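# Refit the die set's upper plate onto its guide pillars

## Task

Set the die set's upper plate back on its guide pillars with the punch facing downward, then lower it until it is fully seated. The punch may not contact anything. The task fails if either die-set half falls, if its centre sags in a grip by more than about a fingernail's breadth, or if it is set down hard. It also fails if the upper plate, held or loose, slides that distance down the pillars faster than roughly one pen length per second. Small sags add up until that half has been placed and released.

## Robot and tools

Robot: two Doosan M1013 arms, left_arm and right_arm, each with a Robotiq 2F-140 gripper. The left gripper's fingers can fold at a hinge. A part held in the fingertip quarter of the pads is squeezed normally. Nearer the palm, the fingers may wrap round it, so narrow parts slip and wide parts get squeezed harder. Pressing fingertips into a surface folds them quietly unless fully closed. The right gripper's fingers are rigid.

Frames: the scene frame has its origin on the table top, midway between the arms, +z up, +x out over the table, left_arm on the +y side. Bases: left_arm at (-0.090, +0.650, 0) m, unrotated; right_arm at (-0.072, -0.577, 0) m, quat_wxyz (+1.000, 0, 0, -0.023). Each arm reports end_effector_position (m), quat and velocities (m/s, rad/s) in its own base frame; fixed cameras and the table use the scene frame. end_effector_position is the pad midpoint when closed; fingertips extend about 33 mm past it (9 mm when fully open). Fingers point along gripper +z and close along its y axis. Reported poses may be off by a few cm.

Row layout (used by every moving call): 18 numbers. First left_arm: six absolute joint target angles in radians, ordered forearm roll (joint_4), elbow (joint_3), wrist pitch (joint_5), wrist roll (joint_6), shoulder (joint_2), waist (joint_1); then gripper position, force_limit, speed, each in [-1, 1]. Then the same nine for right_arm. Send all 18 even if one arm is idle; to keep an arm still, repeat its Joint targets and its last three gripper numbers (0 is a real command). Joint ranges: elbow -2.792 to 2.792; every other joint -6.283 to 6.283. Targets more than 0.010 rad outside a range are refused; near an end the joint is clipped and the result may say "joint sent to its limit".

Gripper numbers: position +1 = open (140 mm), about -0.8 = pads touching, -1 = close until blocked. force_limit sets grip force after a slow close (about 14 N at -1, 40 N at 0, 58 N at +1). speed sets finger speed (about 30 mm/s at -1, 140 at 0, 250 at +1); faster closes grip much harder. Both start at +1. To grip, send -1 and confirm object_status 2. Codes: 0 moving, 1 blocked while opening, 2 blocked while closing, 3 reached target or pads met. To firm up a grip, raise force_limit and change position slightly (-1 to -0.98); to soften, reopen and close slowly. position_measured is in counts: 3 open, 75 about 100 mm, 139 about 60 mm, 200 about 20 mm, 230 closed.

Tools:
- execute_actions(actions, cameras): actions is a list of actions; each action is up to 15 rows, one per 1/30 s step (an action lasts 0.5 s); a short action repeats its final row. Joint targets are absolute. Images only appear for an empty actions list or when cameras are named.
- move(target, speed, blend, stop_force, zero, blocking, cameras): target is one 18-number row or a list of up to 15 rows, absolute joint angles; joints interpolate together, so the hand follows a curve and nothing avoids obstacles. speed 0.01 to 3.92 rad/s for the joint with most travel (default 0.5). blend in rad rounds corners of a list (0 = stop at each). stop_force 10 to 80 N ends an arm's path when it feels that much resistance; use a low speed for touches, leave it out when backing away from contact; it has no reading near stretched or straight-wrist poses. zero (default true) re-zeroes that reading first. blocking=false returns early; a new move replaces the running one. Give all list targets the same gripper numbers when using stop_force. The result adds a move: line such as done, off_target, moving, held or fault, possibly limits=held.
- wait(seconds 0 to 10); stop() brakes a running move; zoom_image(camera, region [x0,y0,x1,y1], at most 504 px each side) on cam_low, cam_left_wrist or cam_right_wrist (each 672x504); clear_fault(arm) after a reported torque or force fault; read_manual(section) gives licences; finished_scene(scene 1 or 2) ends the scene irreversibly.

Results: Joint positions, Joint velocities and Joint targets per arm in the order above (rad, rad/s); Tool commands; joint torques and external torque estimates; Flange force along gripper axes (includes held weight, noisy); step readings for execute_actions. "joint command not followed" means the inter-arm clearance check altered steps.

Joint speed caps: waist and shoulder 2.09, elbow 3.14, wrist joints 3.93 rad/s; hand speed capped at 1.8 m/s.

Avoid: contact torque over limits (waist and shoulder 295, elbow 139, wrist joints 39.1 N m) or 144 N on an arm, both of which stop the arm; commanding stiff arms past a firm contact; pressing the arms or grippers together; dropping or slamming parts, knocking items off the table, or heavy parts held off-centre. Long stretched holds heat motors (MOTOR HOT, then an over-temperature stop). The scene keeps running while you think. Loose objects may occasionally be nudged.

Each tool is called after "Call:" as name(argument=value, ...), one argument or row to a line, values as JSON.

## Session

Call:
execute_actions(
  actions=[],
)

Scene clock: 0.00 s.
left_arm: end_effector_position=(+0.6178, -0.7538, +0.2248) position_measured=3 object_status=3 end_effector_quat_wxyz=(-0.174, +0.750, +0.615, +0.169) | right_arm: end_effector_position=(+0.8034, -0.2029, +0.2836) position_measured=3 object_status=3 end_effector_quat_wxyz=(-0.289, +0.450, +0.663, +0.524)
Joint names: [forearm roll, elbow, wrist pitch, wrist roll, shoulder, waist]
Joint positions: left_arm=[0.321 0.433 2.049 -0.725 1.042 -1.015] | right_arm=[1.061 1.244 1.908 -1.06 0.748 -0.629]
Joint velocities: within noise
Joint torques (N m): no reading
External joint torques (N m): no reading
Flange force (N): no reading
Joint targets: left_arm=[0.321 0.433 2.049 -0.725 1.042 -1.015] | right_arm=[1.061 1.244 1.908 -1.060 0.748 -0.629]
Tool commands: left_gripper/position=+1.0 left_gripper/force_limit=+1.0 left_gripper/speed=+1.0 right_gripper/position=+1.0 right_gripper/force_limit=+1.0 right_gripper/speed=+1.0

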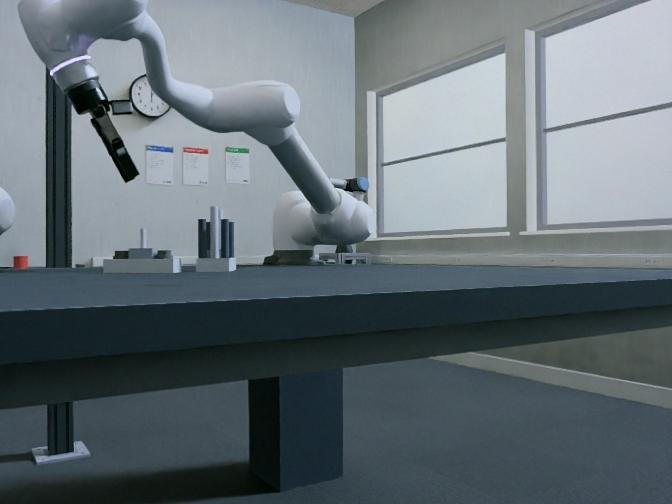

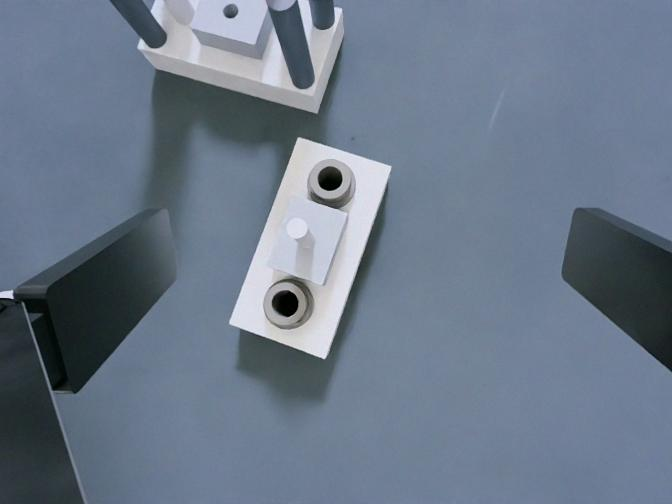

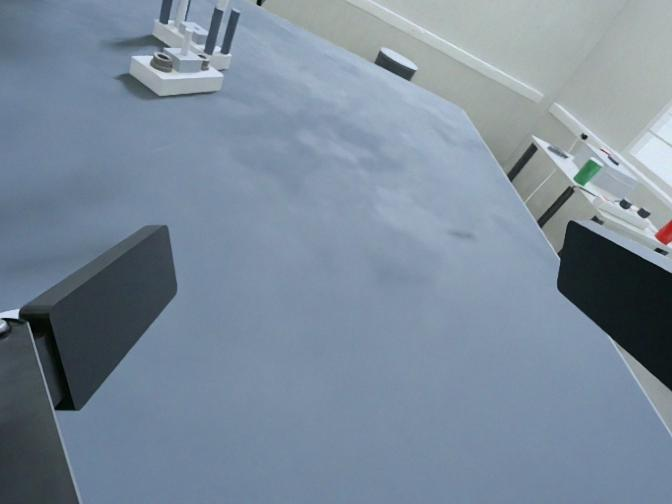

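Call:
zoom_image(
  camera="cam_low",
  region=[90, 190, 270, 290],
)

Call:
zoom_image(
  camera="cam_right_wrist",
  region=[110, 0, 270, 110],
)

Call:
zoom_image(
  camera="cam_left_wrist",
  region=[100, 0, 420, 380],
)

Scaled by 2.800 from the camera's 672x504 image, which has a finer 960x720 frame.

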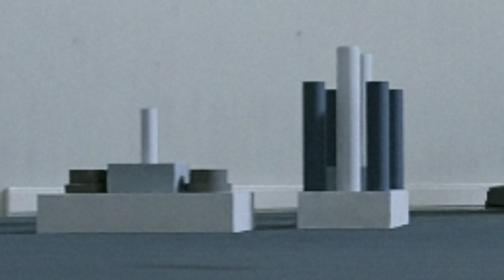

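Scaled by 3.150 from the camera's 672x504 image, which has a finer 960x720 frame.

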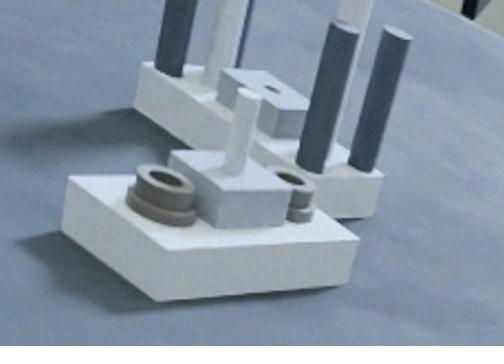

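Scaled by 1.326 from the camera's 672x504 image, which has a finer 960x720 frame.

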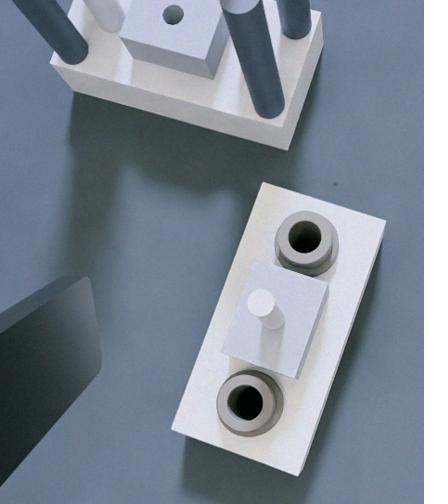

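Call:
move(
  target=[0,1.302,1.547,-0.736,0.293,-0.736,1,1,1,1.061,1.244,1.908,-1.060,0.748,-0.629,1,1,1],
  speed=1.2,
  cameras=["all"],
)

Call:
zoom_image(
  camera="cam_left_wrist",
  region=[200, 100, 500, 400],
)

Scene clock: 191.87 s.
left_arm: end_effector_position=(+0.5699, -0.4698, +0.4001) position_measured=3 object_status=3 end_effector_quat_wxyz=(+0.000, +0.707, +0.707, +0.000) | right_arm: end_effector_position=(+0.8031, -0.2030, +0.2837) position_measured=3 object_status=3 end_effector_quat_wxyz=(-0.289, +0.450, +0.663, +0.523)
Joint names: [forearm roll, elbow, wrist pitch, wrist roll, shoulder, waist]
Joint positions: left_arm=[0 1.302 1.547 -0.736 0.293 -0.736] | right_arm=[1.061 1.244 1.908 -1.06 0.748 -0.629]
Joint torques (N m): left_arm=[4.24 -43.51 0.2 -0.05 -77.41 -0.6] | right_arm=[3.51 -37.83 1.43 -0.3 -110.68 -1.66]
External joint torques (N m): left_arm=[0.12 1.41 -0.18 0.05 5.45 0.5] | right_arm=[0.48 -1 0.04 0.32 0.69 1.83]
Flange force (N): left_arm=[-3.2 5.1 3.0] | right_arm=[-1.6 5.0 -0.3]
Joint targets: left_arm=[0.000 1.302 1.547 -0.736 0.293 -0.736] | right_arm=[1.061 1.244 1.908 -1.060 0.748 -0.629]
move: done

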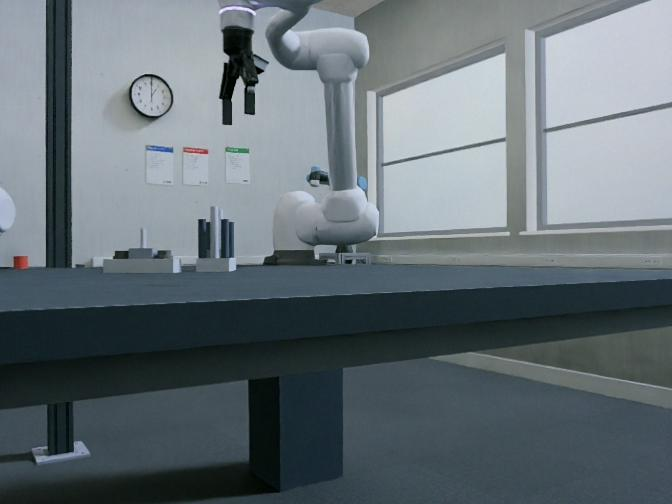

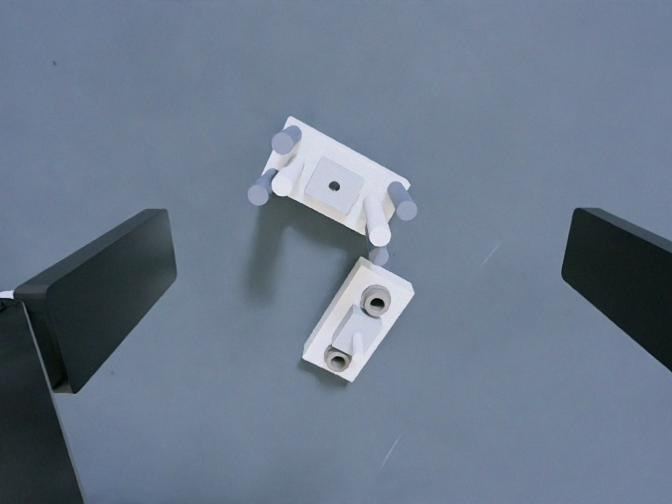

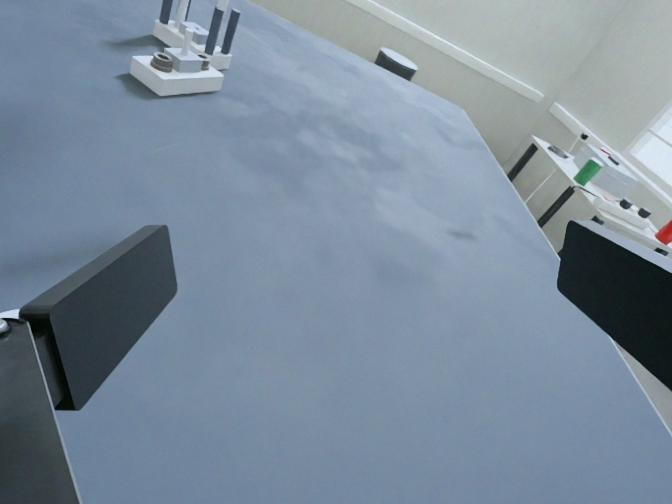

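Scaled by 1.680 from the camera's 672x504 image, which has a finer 960x720 frame.

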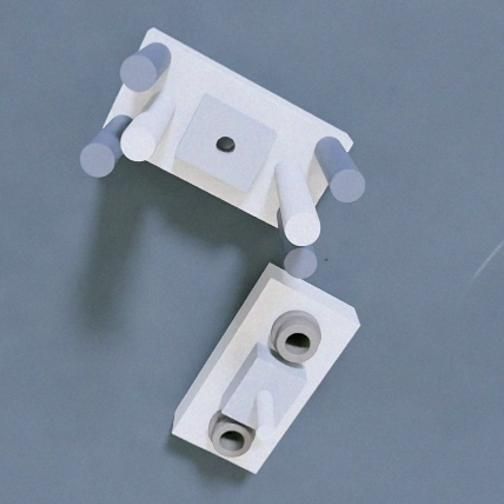

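Call:
move(
  target=[
    [0,1.302,1.547,-0.736,0.293,-0.736,1,1,1,0.2,1.9,0.6,0.4,0.0,-0.1,1,1,1],
    [0,1.302,1.547,-0.736,0.293,-0.736,1,1,1,-0.796,2.384,-1.007,1.909,0.286,0.440,1,1,1],
  ],
  speed=1.0,
  blend=[0.2,0],
  cameras=["all"],
)

Call:
zoom_image(
  camera="cam_left_wrist",
  region=[200, 100, 500, 400],
)

Scene clock: 457.27 s.
left_arm: end_effector_position=(+0.5700, -0.4697, +0.4000) position_measured=3 object_status=3 end_effector_quat_wxyz=(+0.000, +0.707, +0.707, +0.000) | right_arm: end_effector_position=(+0.5193, +0.5046, +0.1804) position_measured=3 object_status=3 end_effector_quat_wxyz=(-0.330, +0.661, +0.408, +0.536)
Joint names: [forearm roll, elbow, wrist pitch, wrist roll, shoulder, waist]
Joint positions: left_arm=[0 1.302 1.547 -0.736 0.293 -0.736] | right_arm=[-0.796 2.384 -1.007 1.909 0.286 0.44]
Joint torques (N m): left_arm=[4.25 -43.42 0.21 -0.05 -77.04 -0.56] | right_arm=[1.77 -17.93 -2.47 -0.22 -48.54 -0.64]
External joint torques (N m): left_arm=[0.1 1.27 -0.18 0.05 5.01 0.23] | right_arm=[0.35 -0.48 -0.05 0.22 0.69 0.62]
Flange force (N): left_arm=[-3.2 4.5 2.7] | right_arm=[-0.7 -0.8 2.8]
Joint targets: left_arm=[0.000 1.302 1.547 -0.736 0.293 -0.736] | right_arm=[-0.796 2.384 -1.007 1.909 0.286 0.440]
move: done

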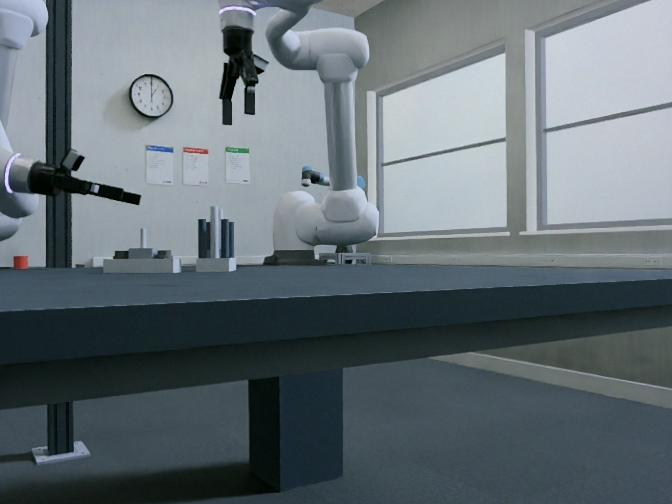

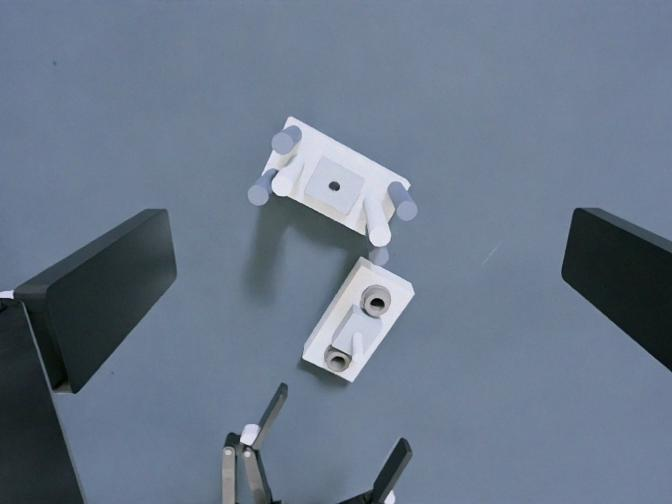

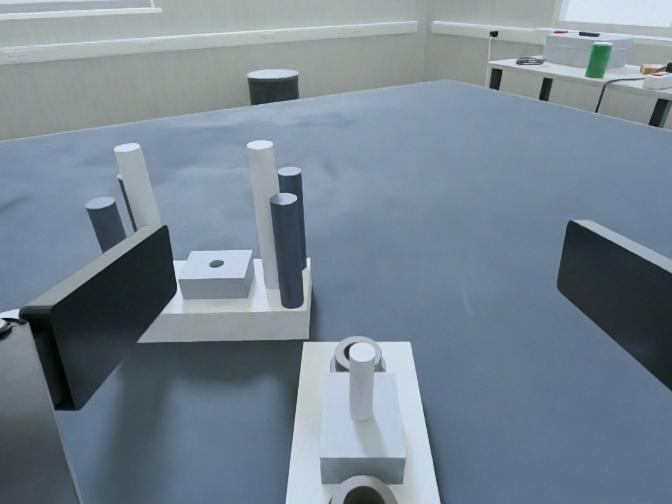

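Scaled by 1.680 from the camera's 672x504 image, which has a finer 960x720 frame.

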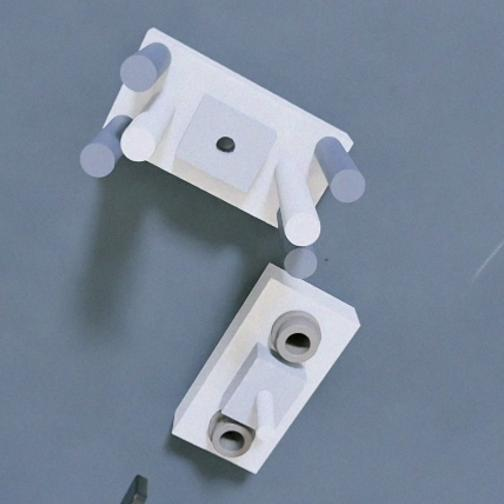

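Call:
move(
  target=[
    [0,1.302,1.547,-0.736,0.293,-0.736,1,1,1,-0.693,2.388,-1.270,1.647,0.636,0.432,1,-1,-1],
    [0,1.302,1.547,-0.736,0.293,-0.736,1,1,1,-0.693,2.388,-1.270,1.647,0.636,0.432,-1,-1,-1],
  ],
  speed=0.3,
  cameras=["all"],
)

Call:
zoom_image(
  camera="cam_left_wrist",
  region=[200, 200, 500, 500],
)

Call:
zoom_image(
  camera="cam_low",
  region=[40, 200, 240, 290],
)

Scene clock: 496.80 s.
left_arm: end_effector_position=(+0.5700, -0.4697, +0.4000) position_measured=3 object_status=3 end_effector_quat_wxyz=(+0.000, +0.707, +0.707, +0.000) | right_arm: end_effector_position=(+0.5255, +0.5037, +0.0270) position_measured=108 object_status=2 end_effector_quat_wxyz=(-0.330, +0.661, +0.408, +0.536)
Joint names: [forearm roll, elbow, wrist pitch, wrist roll, shoulder, waist]
Joint positions: left_arm=[0 1.302 1.547 -0.736 0.293 -0.736] | right_arm=[-0.693 2.388 -1.27 1.647 0.636 0.432]
Joint torques (N m): left_arm=[4.26 -43.55 0.16 -0.06 -77.47 -0.65] | right_arm=[1.1 -5.86 -1.21 -0.55 -64.17 -2.48]
External joint torques (N m): left_arm=[0.1 1.24 -0.14 0.06 4.91 0.27] | right_arm=[-0.53 1.71 -1.48 0.54 -1.55 2.26]
Flange force (N): left_arm=[-3.1 4.5 2.6] | right_arm=[2.2 -5.4 -2.1]
Joint targets: left_arm=[0.000 1.302 1.547 -0.736 0.293 -0.736] | right_arm=[-0.693 2.388 -1.270 1.647 0.636 0.432]
move: done

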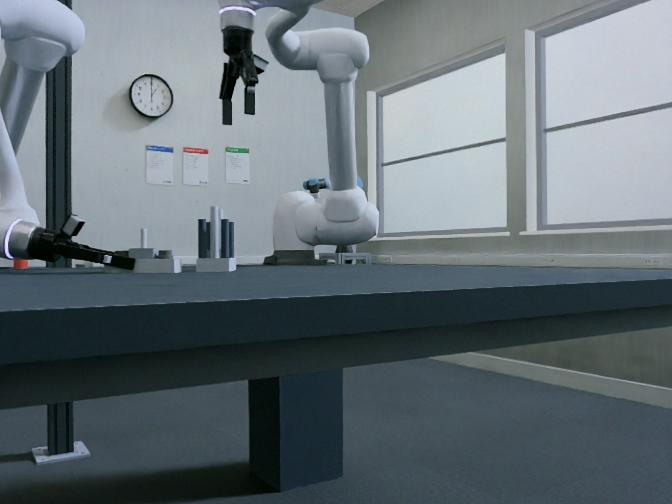

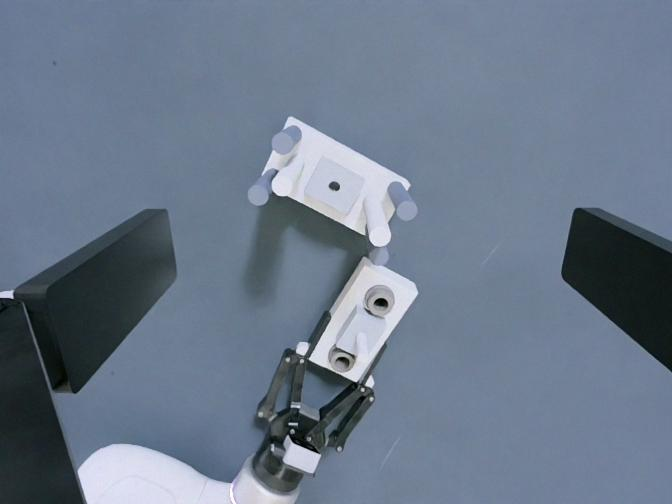

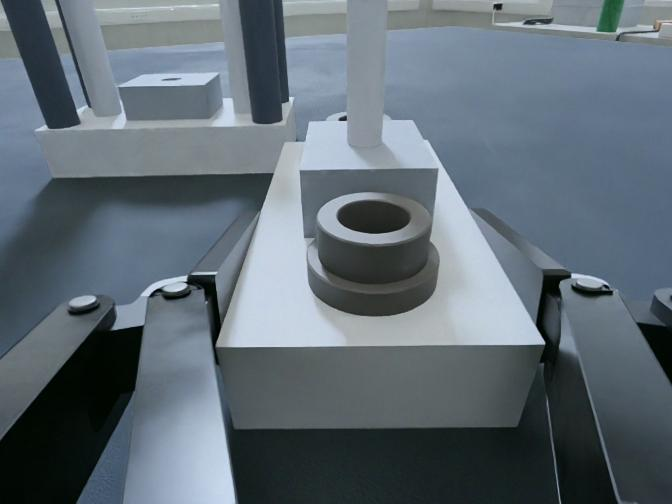

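Scaled by 1.680 from the camera's 672x504 image, which has a finer 960x720 frame.

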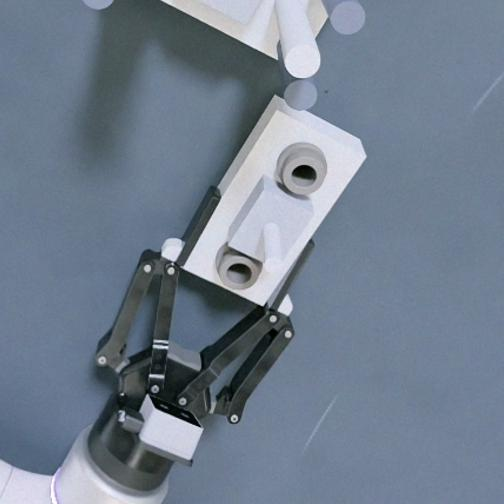

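Scaled by 2.520 from the camera's 672x504 image, which has a finer 960x720 frame.

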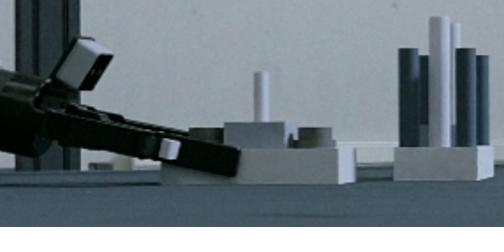

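Call:
move(
  target=[
    [0,1.5,1.35,-0.736,-0.2,-0.736,1,1,1,-0.693,2.388,-1.270,1.647,0.636,0.432,0.4,-1,-0.8],
    [0,1.5,1.35,-0.736,-0.2,-0.736,1,1,1,-0.693,2.388,-1.270,1.647,0.636,0.432,-1,1,0.4],
  ],
  speed=0.6,
)

Call:
move(
  target=[
    [0,1.5,1.35,-0.736,-0.2,-0.736,1,1,1,-0.796,2.384,-1.007,1.909,0.286,0.440,-1,1,0.4],
  ],
  speed=0.25,
  cameras=["all"],
)

Scene clock: 546.30 s.
left_arm: end_effector_position=(+0.4474, -0.3587, +0.6165) position_measured=3 object_status=3 end_effector_quat_wxyz=(+0.243, +0.686, +0.686, +0.012) | right_arm: end_effector_position=(+0.5254, +0.5037, +0.0270) position_measured=112 object_status=2 end_effector_quat_wxyz=(-0.330, +0.661, +0.408, +0.536)
Joint names: [forearm roll, elbow, wrist pitch, wrist roll, shoulder, waist]
Joint positions: left_arm=[0 1.5 1.35 -0.736 -0.2 -0.736] | right_arm=[-0.693 2.388 -1.27 1.647 0.636 0.432]
Joint torques (N m): left_arm=[4.11 -43.36 -1.16 -0.08 -24.78 -0.52] | right_arm=[0.59 -5.96 -2.43 -0.29 -67.06 -1.19]
External joint torques (N m): left_arm=[0.09 1.41 -0.11 0.09 3.65 0.42] | right_arm=[-0.02 1.75 -0.27 0.29 1.3 1.28]
Flange force (N): left_arm=[-0.8 3.0 3.4] | right_arm=[-2.7 -3.8 -0.1]
Joint targets: left_arm=[0.000 1.500 1.350 -0.736 -0.200 -0.736] | right_arm=[-0.693 2.388 -1.270 1.647 0.636 0.432]
move: done

Scene clock: 548.03 s.
left_arm: end_effector_position=(+0.4474, -0.3587, +0.6165) position_measured=3 object_status=3 end_effector_quat_wxyz=(+0.243, +0.686, +0.686, +0.012) | right_arm: end_effector_position=(+0.5193, +0.5046, +0.1805) position_measured=112 object_status=2 end_effector_quat_wxyz=(-0.330, +0.661, +0.408, +0.536)
Joint names: [forearm roll, elbow, wrist pitch, wrist roll, shoulder, waist]
Joint positions: left_arm=[0 1.5 1.35 -0.736 -0.2 -0.736] | right_arm=[-0.796 2.384 -1.007 1.909 0.286 0.44]
Joint torques (N m): left_arm=[4.08 -43.23 -1.16 -0.07 -24.76 -0.53] | right_arm=[3.57 -27.18 -8.49 -0.41 -61.83 -0.49]
External joint torques (N m): left_arm=[0.13 1.21 -0.1 0.09 3.37 0.53] | right_arm=[-1.45 8.75 5.93 0.41 13.78 0.62]
Flange force (N): left_arm=[-0.6 3.1 3.0] | right_arm=[-18.4 0.0 7.4]
Joint targets: left_arm=[0.000 1.500 1.350 -0.736 -0.200 -0.736] | right_arm=[-0.796 2.384 -1.007 1.909 0.286 0.440]
move: done

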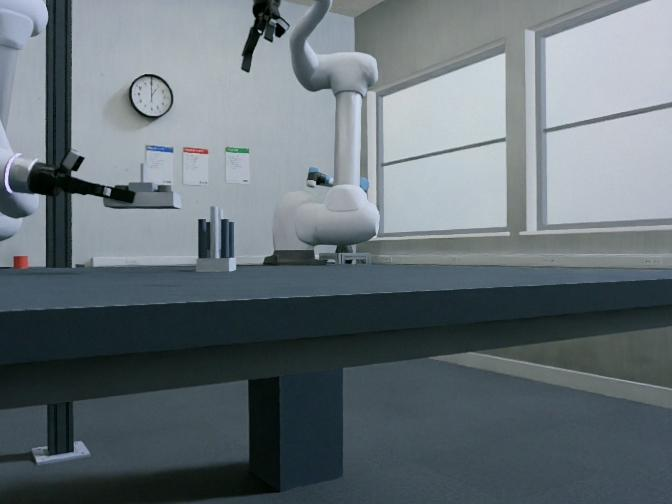

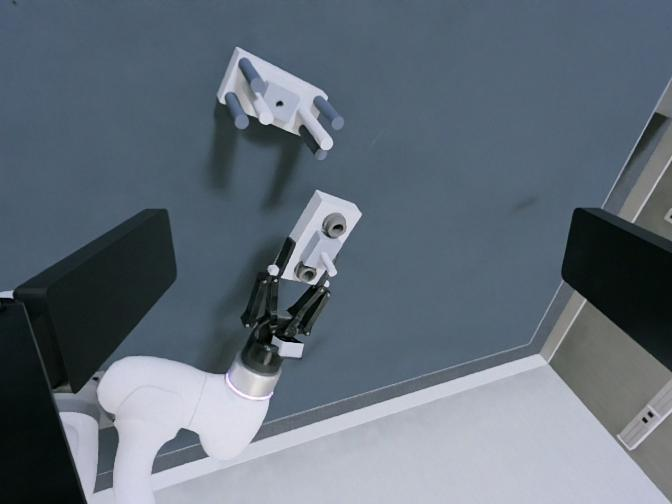

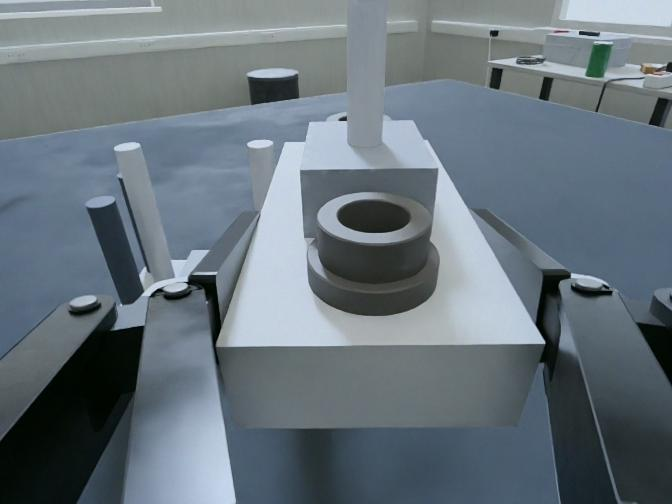

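Call:
move(
  target=[
    [0,1.5,1.35,-0.736,-0.2,-0.736,1,1,1,-1.198,2.201,-0.7145,2.500,-0.059,0.432,-1,1,0.4],
    [0,1.5,1.35,-0.736,-0.2,-0.736,1,1,1,0,1.6138,1.6297,1.5708,0.1075,0.2,-1,1,0.4],
    [0,1.5,1.35,-0.736,-0.2,-0.736,1,1,1,0,1.8836,1.2403,1.5708,0.2271,0.2,-1,1,0.4],
  ],
  speed=[0.5,0.6,0.3],
  blend=[0.1,0.05,0],
  cameras=["all"],
)

Call:
zoom_image(
  camera="cam_low",
  region=[0, 160, 200, 290],
)

Scene clock: 564.27 s.
left_arm: end_effector_position=(+0.4474, -0.3587, +0.6165) position_measured=3 object_status=3 end_effector_quat_wxyz=(+0.243, +0.686, +0.686, +0.012) | right_arm: end_effector_position=(+0.5321, +0.1431, +0.1439) position_measured=112 object_status=2 end_effector_quat_wxyz=(+0.010, +0.990, +0.099, -0.104)
Joint names: [forearm roll, elbow, wrist pitch, wrist roll, shoulder, waist]
Joint positions: left_arm=[0 1.5 1.35 -0.736 -0.2 -0.736] | right_arm=[0 1.884 1.24 1.571 0.227 0.2]
Joint torques (N m): left_arm=[4.12 -43.24 -1.17 -0.03 -24.42 -0.52] | right_arm=[3.16 -41.85 1.68 -0.3 -69.95 -0.3]
External joint torques (N m): left_arm=[0.09 1.24 -0.1 0.05 3.09 0.39] | right_arm=[0.56 6.15 -1.16 0.3 10.5 0.57]
Flange force (N): left_arm=[-0.6 2.5 3.0] | right_arm=[6.7 -1.7 16.1]
Joint targets: left_arm=[0.000 1.500 1.350 -0.736 -0.200 -0.736] | right_arm=[0.000 1.884 1.240 1.571 0.227 0.200]
move: done

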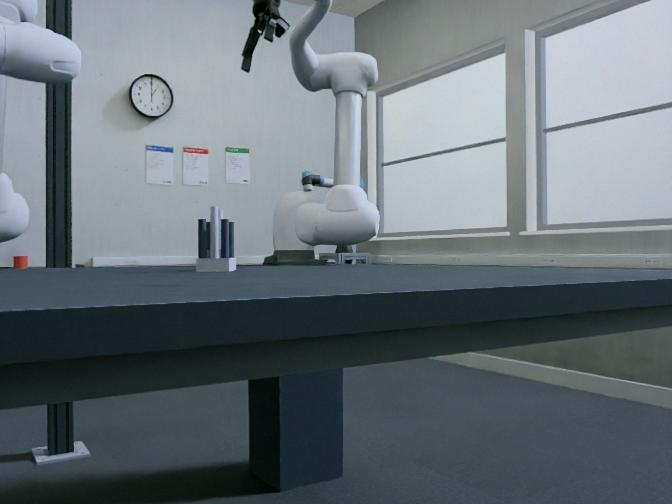

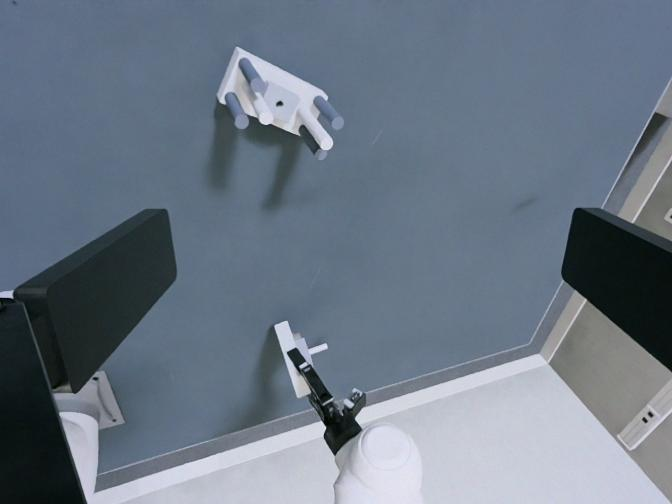

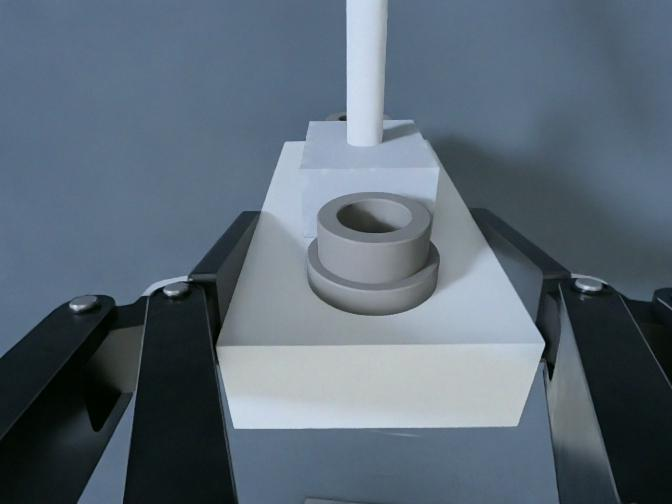

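Scaled by 2.520 from the camera's 672x504 image, which has a finer 960x720 frame.

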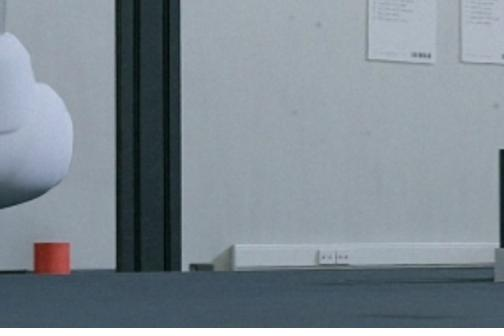

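Call:
move(
  target=[0,1.5,1.35,-0.736,-0.2,-0.736,1,1,1,0,1.9250,1.1566,1.5708,0.2694,0.2,-1,1,0.4],
  speed=0.035,
  stop_force=10,
  cameras=["all"],
)

Call:
zoom_image(
  camera="cam_left_wrist",
  region=[230, 280, 400, 440],
)

Scene clock: 574.90 s.
left_arm: end_effector_position=(+0.4474, -0.3587, +0.6165) position_measured=3 object_status=3 end_effector_quat_wxyz=(+0.243, +0.686, +0.686, +0.012) | right_arm: end_effector_position=(+0.5325, +0.1431, +0.1165) position_measured=112 object_status=2 end_effector_quat_wxyz=(+0.010, +0.990, +0.099, -0.104)
Joint names: [forearm roll, elbow, wrist pitch, wrist roll, shoulder, waist]
Joint positions: left_arm=[0 1.5 1.35 -0.736 -0.2 -0.736] | right_arm=[0 1.908 1.19 1.571 0.253 0.2]
Joint torques (N m): left_arm=[4.12 -43.33 -1.17 -0.04 -24.83 -0.48] | right_arm=[2.76 -25.51 -2.52 -0.34 -48.22 -2.53]
External joint torques (N m): left_arm=[0.1 1.23 -0.1 0.05 3.22 0.45] | right_arm=[0.81 -8.93 3.05 0.34 -12.28 2.17]
Flange force (N): left_arm=[-0.6 2.8 3.0] | right_arm=[-4.3 -4.3 -24.8]
Joint targets: left_arm=[0.000 1.500 1.350 -0.736 -0.200 -0.736] | right_arm=[0.000 1.908 1.190 1.571 0.253 0.200]
move: contact (right_arm); right_arm: the wrist pitch is farthest, 0.033 rad from its target

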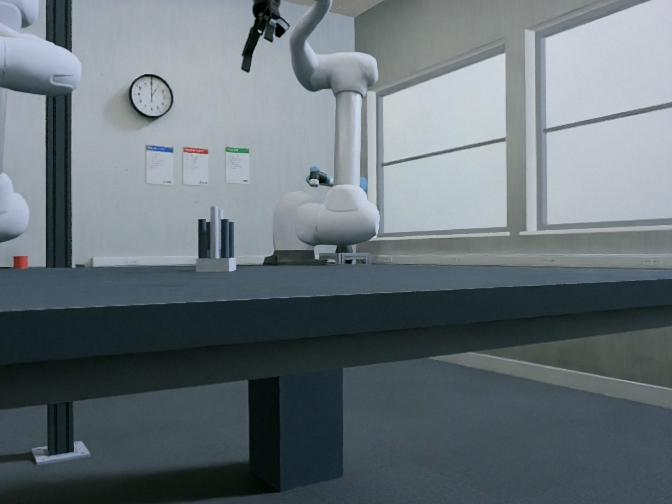

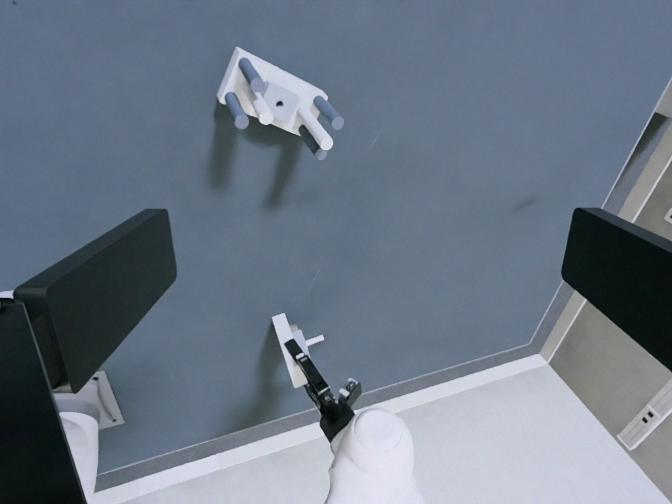

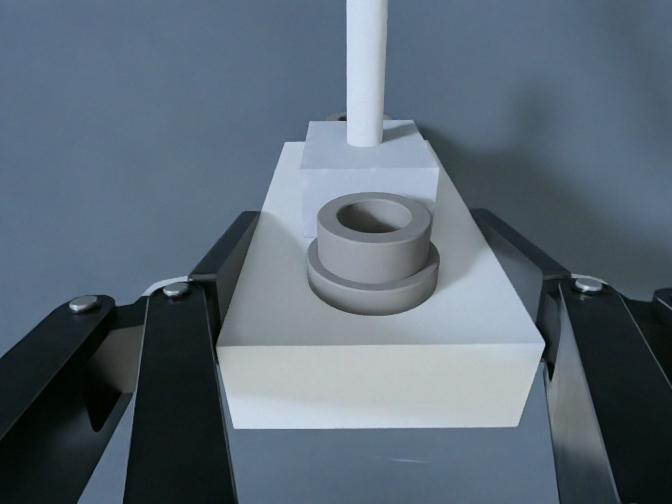

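Scaled by 2.965 from the camera's 672x504 image, which has a finer 960x720 frame.

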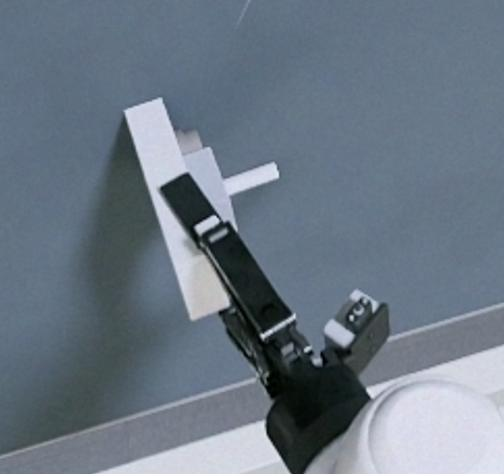

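Call:
move(
  target=[0,1.5,1.35,-0.736,-0.2,-0.736,1,1,1,0,1.9071,1.1918,1.5708,0.2521,0.2,-1,1,0.4],
  speed=0.03,
)

Scene clock: 590.10 s.
left_arm: end_effector_position=(+0.4474, -0.3587, +0.6165) position_measured=3 object_status=3 end_effector_quat_wxyz=(+0.243, +0.686, +0.686, +0.012) | right_arm: end_effector_position=(+0.5327, +0.1432, +0.1174) position_measured=112 object_status=2 end_effector_quat_wxyz=(+0.010, +0.990, +0.099, -0.104)
Joint names: [forearm roll, elbow, wrist pitch, wrist roll, shoulder, waist]
Joint positions: left_arm=[0 1.5 1.35 -0.736 -0.2 -0.736] | right_arm=[0 1.907 1.192 1.571 0.252 0.2]
Joint torques (N m): left_arm=[4.11 -43.35 -1.16 -0.04 -24.7 -0.31] | right_arm=[3.09 -40.73 1.63 -0.29 -72.24 -0.61]
External joint torques (N m): left_arm=[0.07 1.56 -0.11 0.05 4.12 0.16] | right_arm=[0.49 6.36 -1.11 0.3 11.96 0.53]
Flange force (N): left_arm=[-1.5 2.9 3.8] | right_arm=[8.3 -1.7 17.7]
Joint targets: left_arm=[0.000 1.500 1.350 -0.736 -0.200 -0.736] | right_arm=[0.000 1.907 1.192 1.571 0.252 0.200]
move: done

Call:
move(
  target=[
    [0,1.5,1.35,-0.736,-0.2,-0.736,1,1,1,0,1.9075,1.191,1.5708,0.2525,0.2,-1,1,0.4],
    [0,1.5,1.35,-0.736,-0.2,-0.736,1,1,1,0,1.9075,1.191,1.5708,0.2525,0.2,0.4,1,-1],
    [0,1.5,1.35,-0.736,-0.2,-0.736,1,1,1,0,2.0987,0.8687,1.5708,0.0869,0.2,0.4,1,-1],
    [0,1.5,1.35,-0.736,-0.2,-0.736,1,1,1,0,2.0987,0.8687,1.5708,0.0869,0.2,-1,1,0.0],
  ],
  speed=[0.05,0.2,0.2,0.2],
  cameras=["all"],
)

Call:
zoom_image(
  camera="cam_left_wrist",
  region=[230, 280, 400, 440],
)

Scene clock: 622.87 s.
left_arm: end_effector_position=(+0.4474, -0.3587, +0.6165) position_measured=3 object_status=3 end_effector_quat_wxyz=(+0.243, +0.686, +0.686, +0.012) | right_arm: end_effector_position=(+0.5218, +0.1410, +0.1165) position_measured=111 object_status=2 end_effector_quat_wxyz=(-0.004, +0.994, +0.100, +0.043)
Joint names: [forearm roll, elbow, wrist pitch, wrist roll, shoulder, waist]
Joint positions: left_arm=[0 1.5 1.35 -0.736 -0.2 -0.736] | right_arm=[0 2.099 0.869 1.571 0.087 0.2]
Joint torques (N m): left_arm=[4.11 -43.24 -1.19 -0.05 -24.61 -0.38] | right_arm=[2.46 -31.54 -0.53 -0.23 -41.78 -2.87]
External joint torques (N m): left_arm=[0.12 1.12 -0.08 0.06 2.83 0.5] | right_arm=[1.08 -3.28 0.23 0.23 -2.53 2.95]
Flange force (N): left_arm=[-0.3 2.5 2.7] | right_arm=[2.3 -6.1 -6.2]
Joint targets: left_arm=[0.000 1.500 1.350 -0.736 -0.200 -0.736] | right_arm=[0.000 2.099 0.869 1.571 0.087 0.200]
move: done

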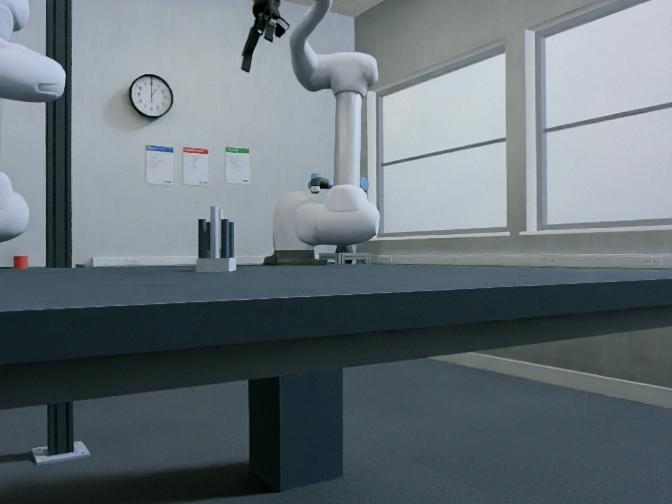

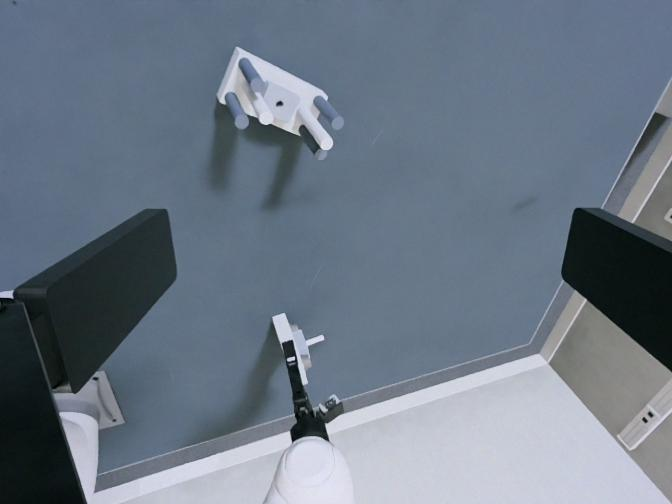

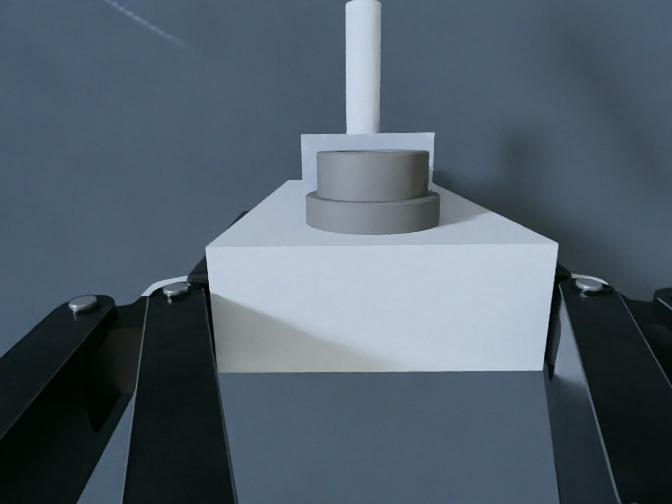

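Scaled by 2.965 from the camera's 672x504 image, which has a finer 960x720 frame.

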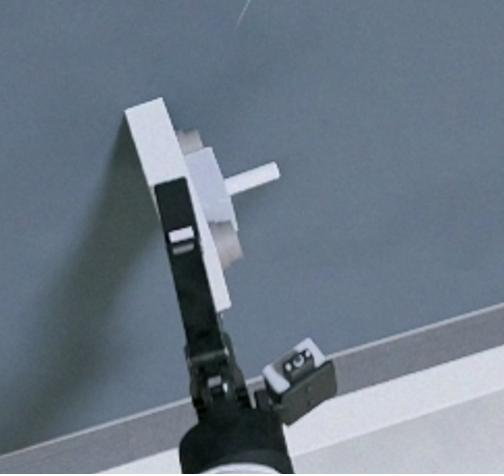

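Call:
move(
  target=[
    [0,1.5,1.35,-0.736,-0.2,-0.736,1,1,1,0,1.7176,1.4127,1.5708,-0.076,0.2,-1,1,0.0],
    [0,1.5,1.35,-0.736,-0.2,-0.736,1,1,1,1.261,1.060,2.029,2.659,0.897,0.566,-1,1,0.0],
  ],
  speed=[0.25,0.5],
  blend=[0.05,0],
  cameras=["all"],
)

Call:
zoom_image(
  camera="cam_left_wrist",
  region=[150, 0, 450, 225],
)

Call:
zoom_image(
  camera="cam_low",
  region=[100, 150, 300, 290],
)

Scene clock: 661.87 s.
left_arm: end_effector_position=(+0.4474, -0.3587, +0.6165) position_measured=3 object_status=3 end_effector_quat_wxyz=(+0.243, +0.686, +0.686, +0.012) | right_arm: end_effector_position=(+0.5313, +0.7150, +0.3001) position_measured=111 object_status=2 end_effector_quat_wxyz=(-0.155, +0.717, -0.170, -0.658)
Joint names: [forearm roll, elbow, wrist pitch, wrist roll, shoulder, waist]
Joint positions: left_arm=[0 1.5 1.35 -0.736 -0.2 -0.736] | right_arm=[1.261 1.06 2.029 2.659 0.897 0.566]
Joint torques (N m): left_arm=[4.1 -43.32 -1.16 -0.07 -24.8 -0.44] | right_arm=[7.97 -43.08 4.28 -0.26 -135.35 -1.16]
External joint torques (N m): left_arm=[0.11 1.33 -0.11 0.08 3.43 0.51] | right_arm=[-4.57 3.9 -3 0.26 14.71 1.51]
Flange force (N): left_arm=[-0.5 3.0 3.2] | right_arm=[16.2 -7.8 -0.8]
Joint targets: left_arm=[0.000 1.500 1.350 -0.736 -0.200 -0.736] | right_arm=[1.261 1.060 2.029 2.659 0.897 0.566]
move: done

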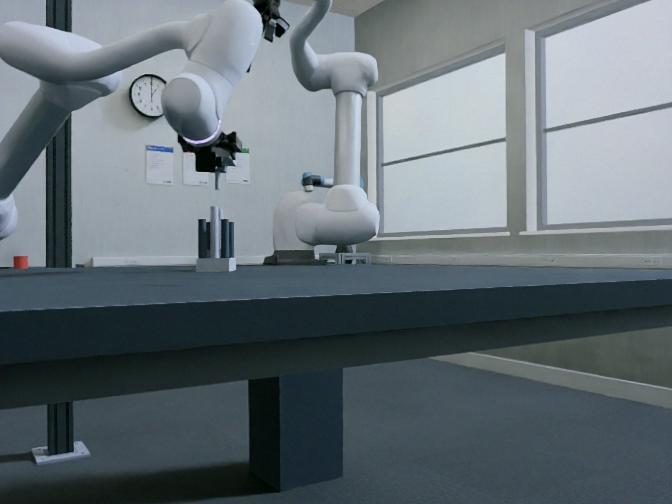

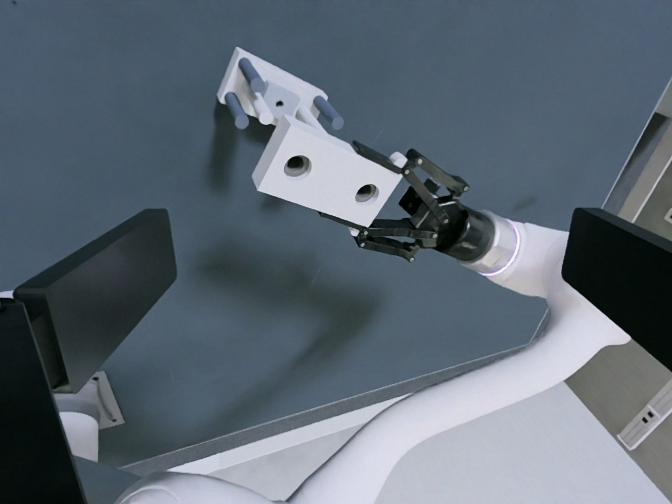

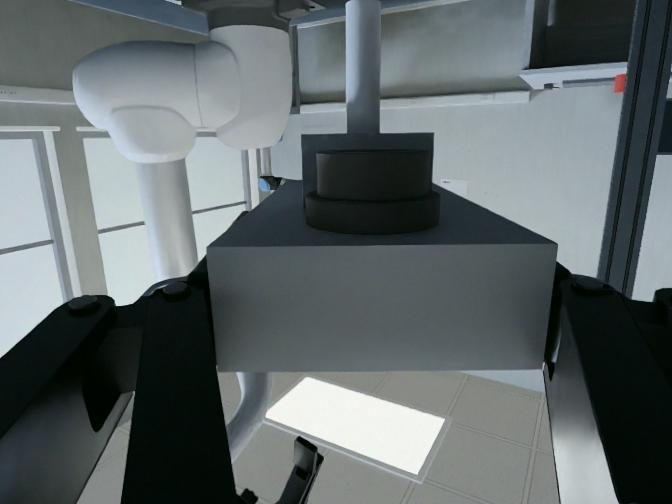

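Scaled by 1.680 from the camera's 672x504 image, which has a finer 960x720 frame.

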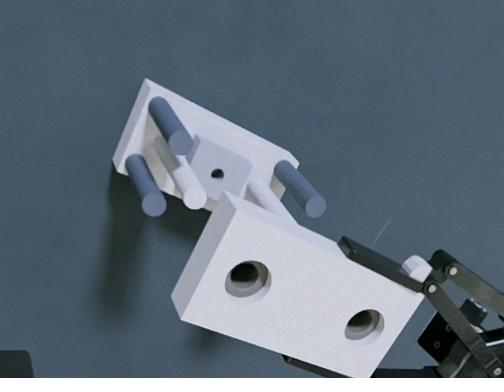

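Scaled by 2.520 from the camera's 672x504 image, which has a finer 960x720 frame.

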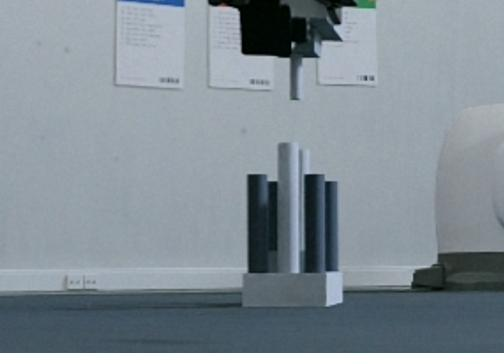

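Call:
move(
  target=[0,1.4047,1.2616,1.571,0.1267,-0.8017,1,1,1,1.261,1.060,2.029,2.659,0.897,0.566,-1,1,0.0],
  speed=0.9,
  cameras=["cam_left_wrist"],
)

Call:
zoom_image(
  camera="cam_left_wrist",
  region=[200, 120, 480, 360],
)

Scene clock: 688.13 s.
left_arm: end_effector_position=(+0.5468, -0.5153, +0.4770) position_measured=3 object_status=3 end_effector_quat_wxyz=(+0.068, +0.907, -0.384, +0.160) | right_arm: end_effector_position=(+0.5313, +0.7149, +0.3000) position_measured=111 object_status=2 end_effector_quat_wxyz=(-0.155, +0.717, -0.170, -0.658)
Joint names: [forearm roll, elbow, wrist pitch, wrist roll, shoulder, waist]
Joint positions: left_arm=[0 1.405 1.262 1.571 0.127 -0.802] | right_arm=[1.261 1.06 2.029 2.659 0.897 0.566]
Joint torques (N m): left_arm=[4.22 -44.49 -0.88 -0.01 -60.84 -0.42] | right_arm=[7.94 -44.03 4.3 -0.29 -136.37 -1.04]
External joint torques (N m): left_arm=[0.12 1.24 -0.1 0.01 4.38 0.26] | right_arm=[-4.53 4.91 -3.03 0.29 16.03 1.15]
Flange force (N): left_arm=[3.8 -0.6 3.7] | right_arm=[17.6 -6.8 -0.4]
Joint targets: left_arm=[0.000 1.405 1.262 1.571 0.127 -0.802] | right_arm=[1.261 1.060 2.029 2.659 0.897 0.566]
move: done
Images, in order (width x height): cam_left_wrist 672x504.

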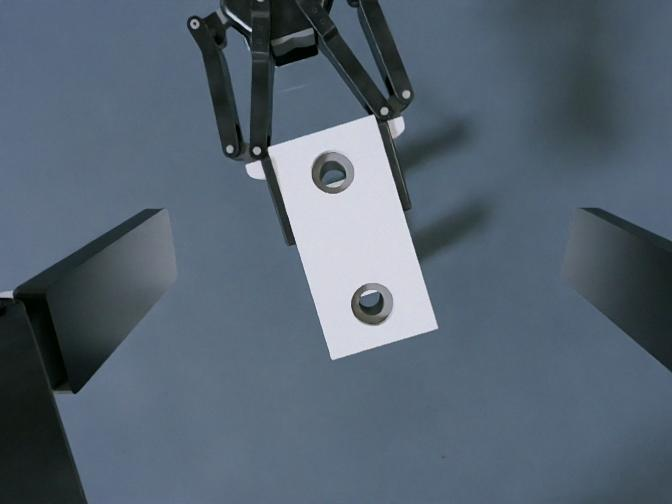

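Scaled by 1.800 from the camera's 672x504 image, which has a finer 960x720 frame.

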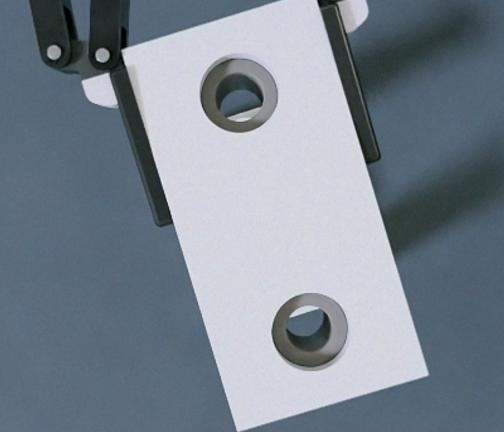

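Call:
zoom_image(
  camera="cam_left_wrist",
  region=[300, 140, 365, 205],
)

Call:
zoom_image(
  camera="cam_left_wrist",
  region=[340, 270, 405, 335],
)

Scaled by 7.754 from the camera's 672x504 image, which has a finer 960x720 frame.

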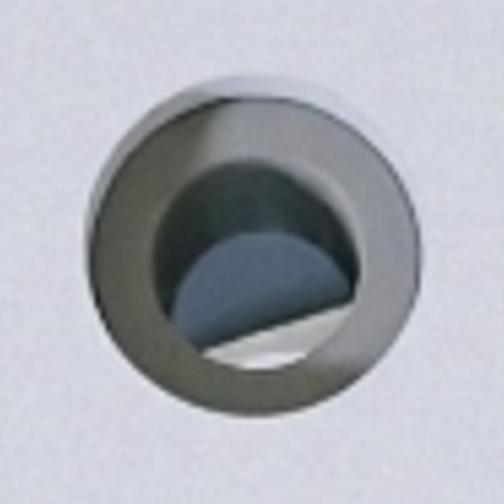

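Scaled by 7.754 from the camera's 672x504 image, which has a finer 960x720 frame.

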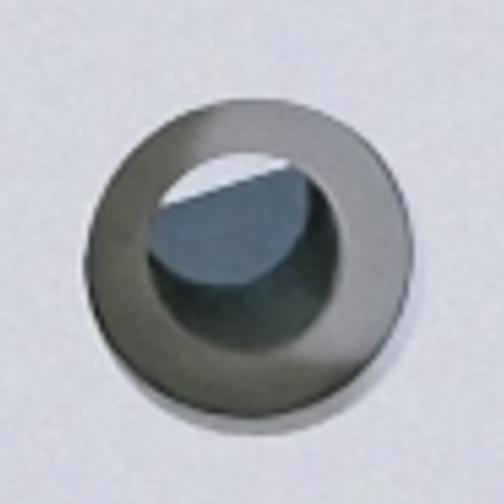

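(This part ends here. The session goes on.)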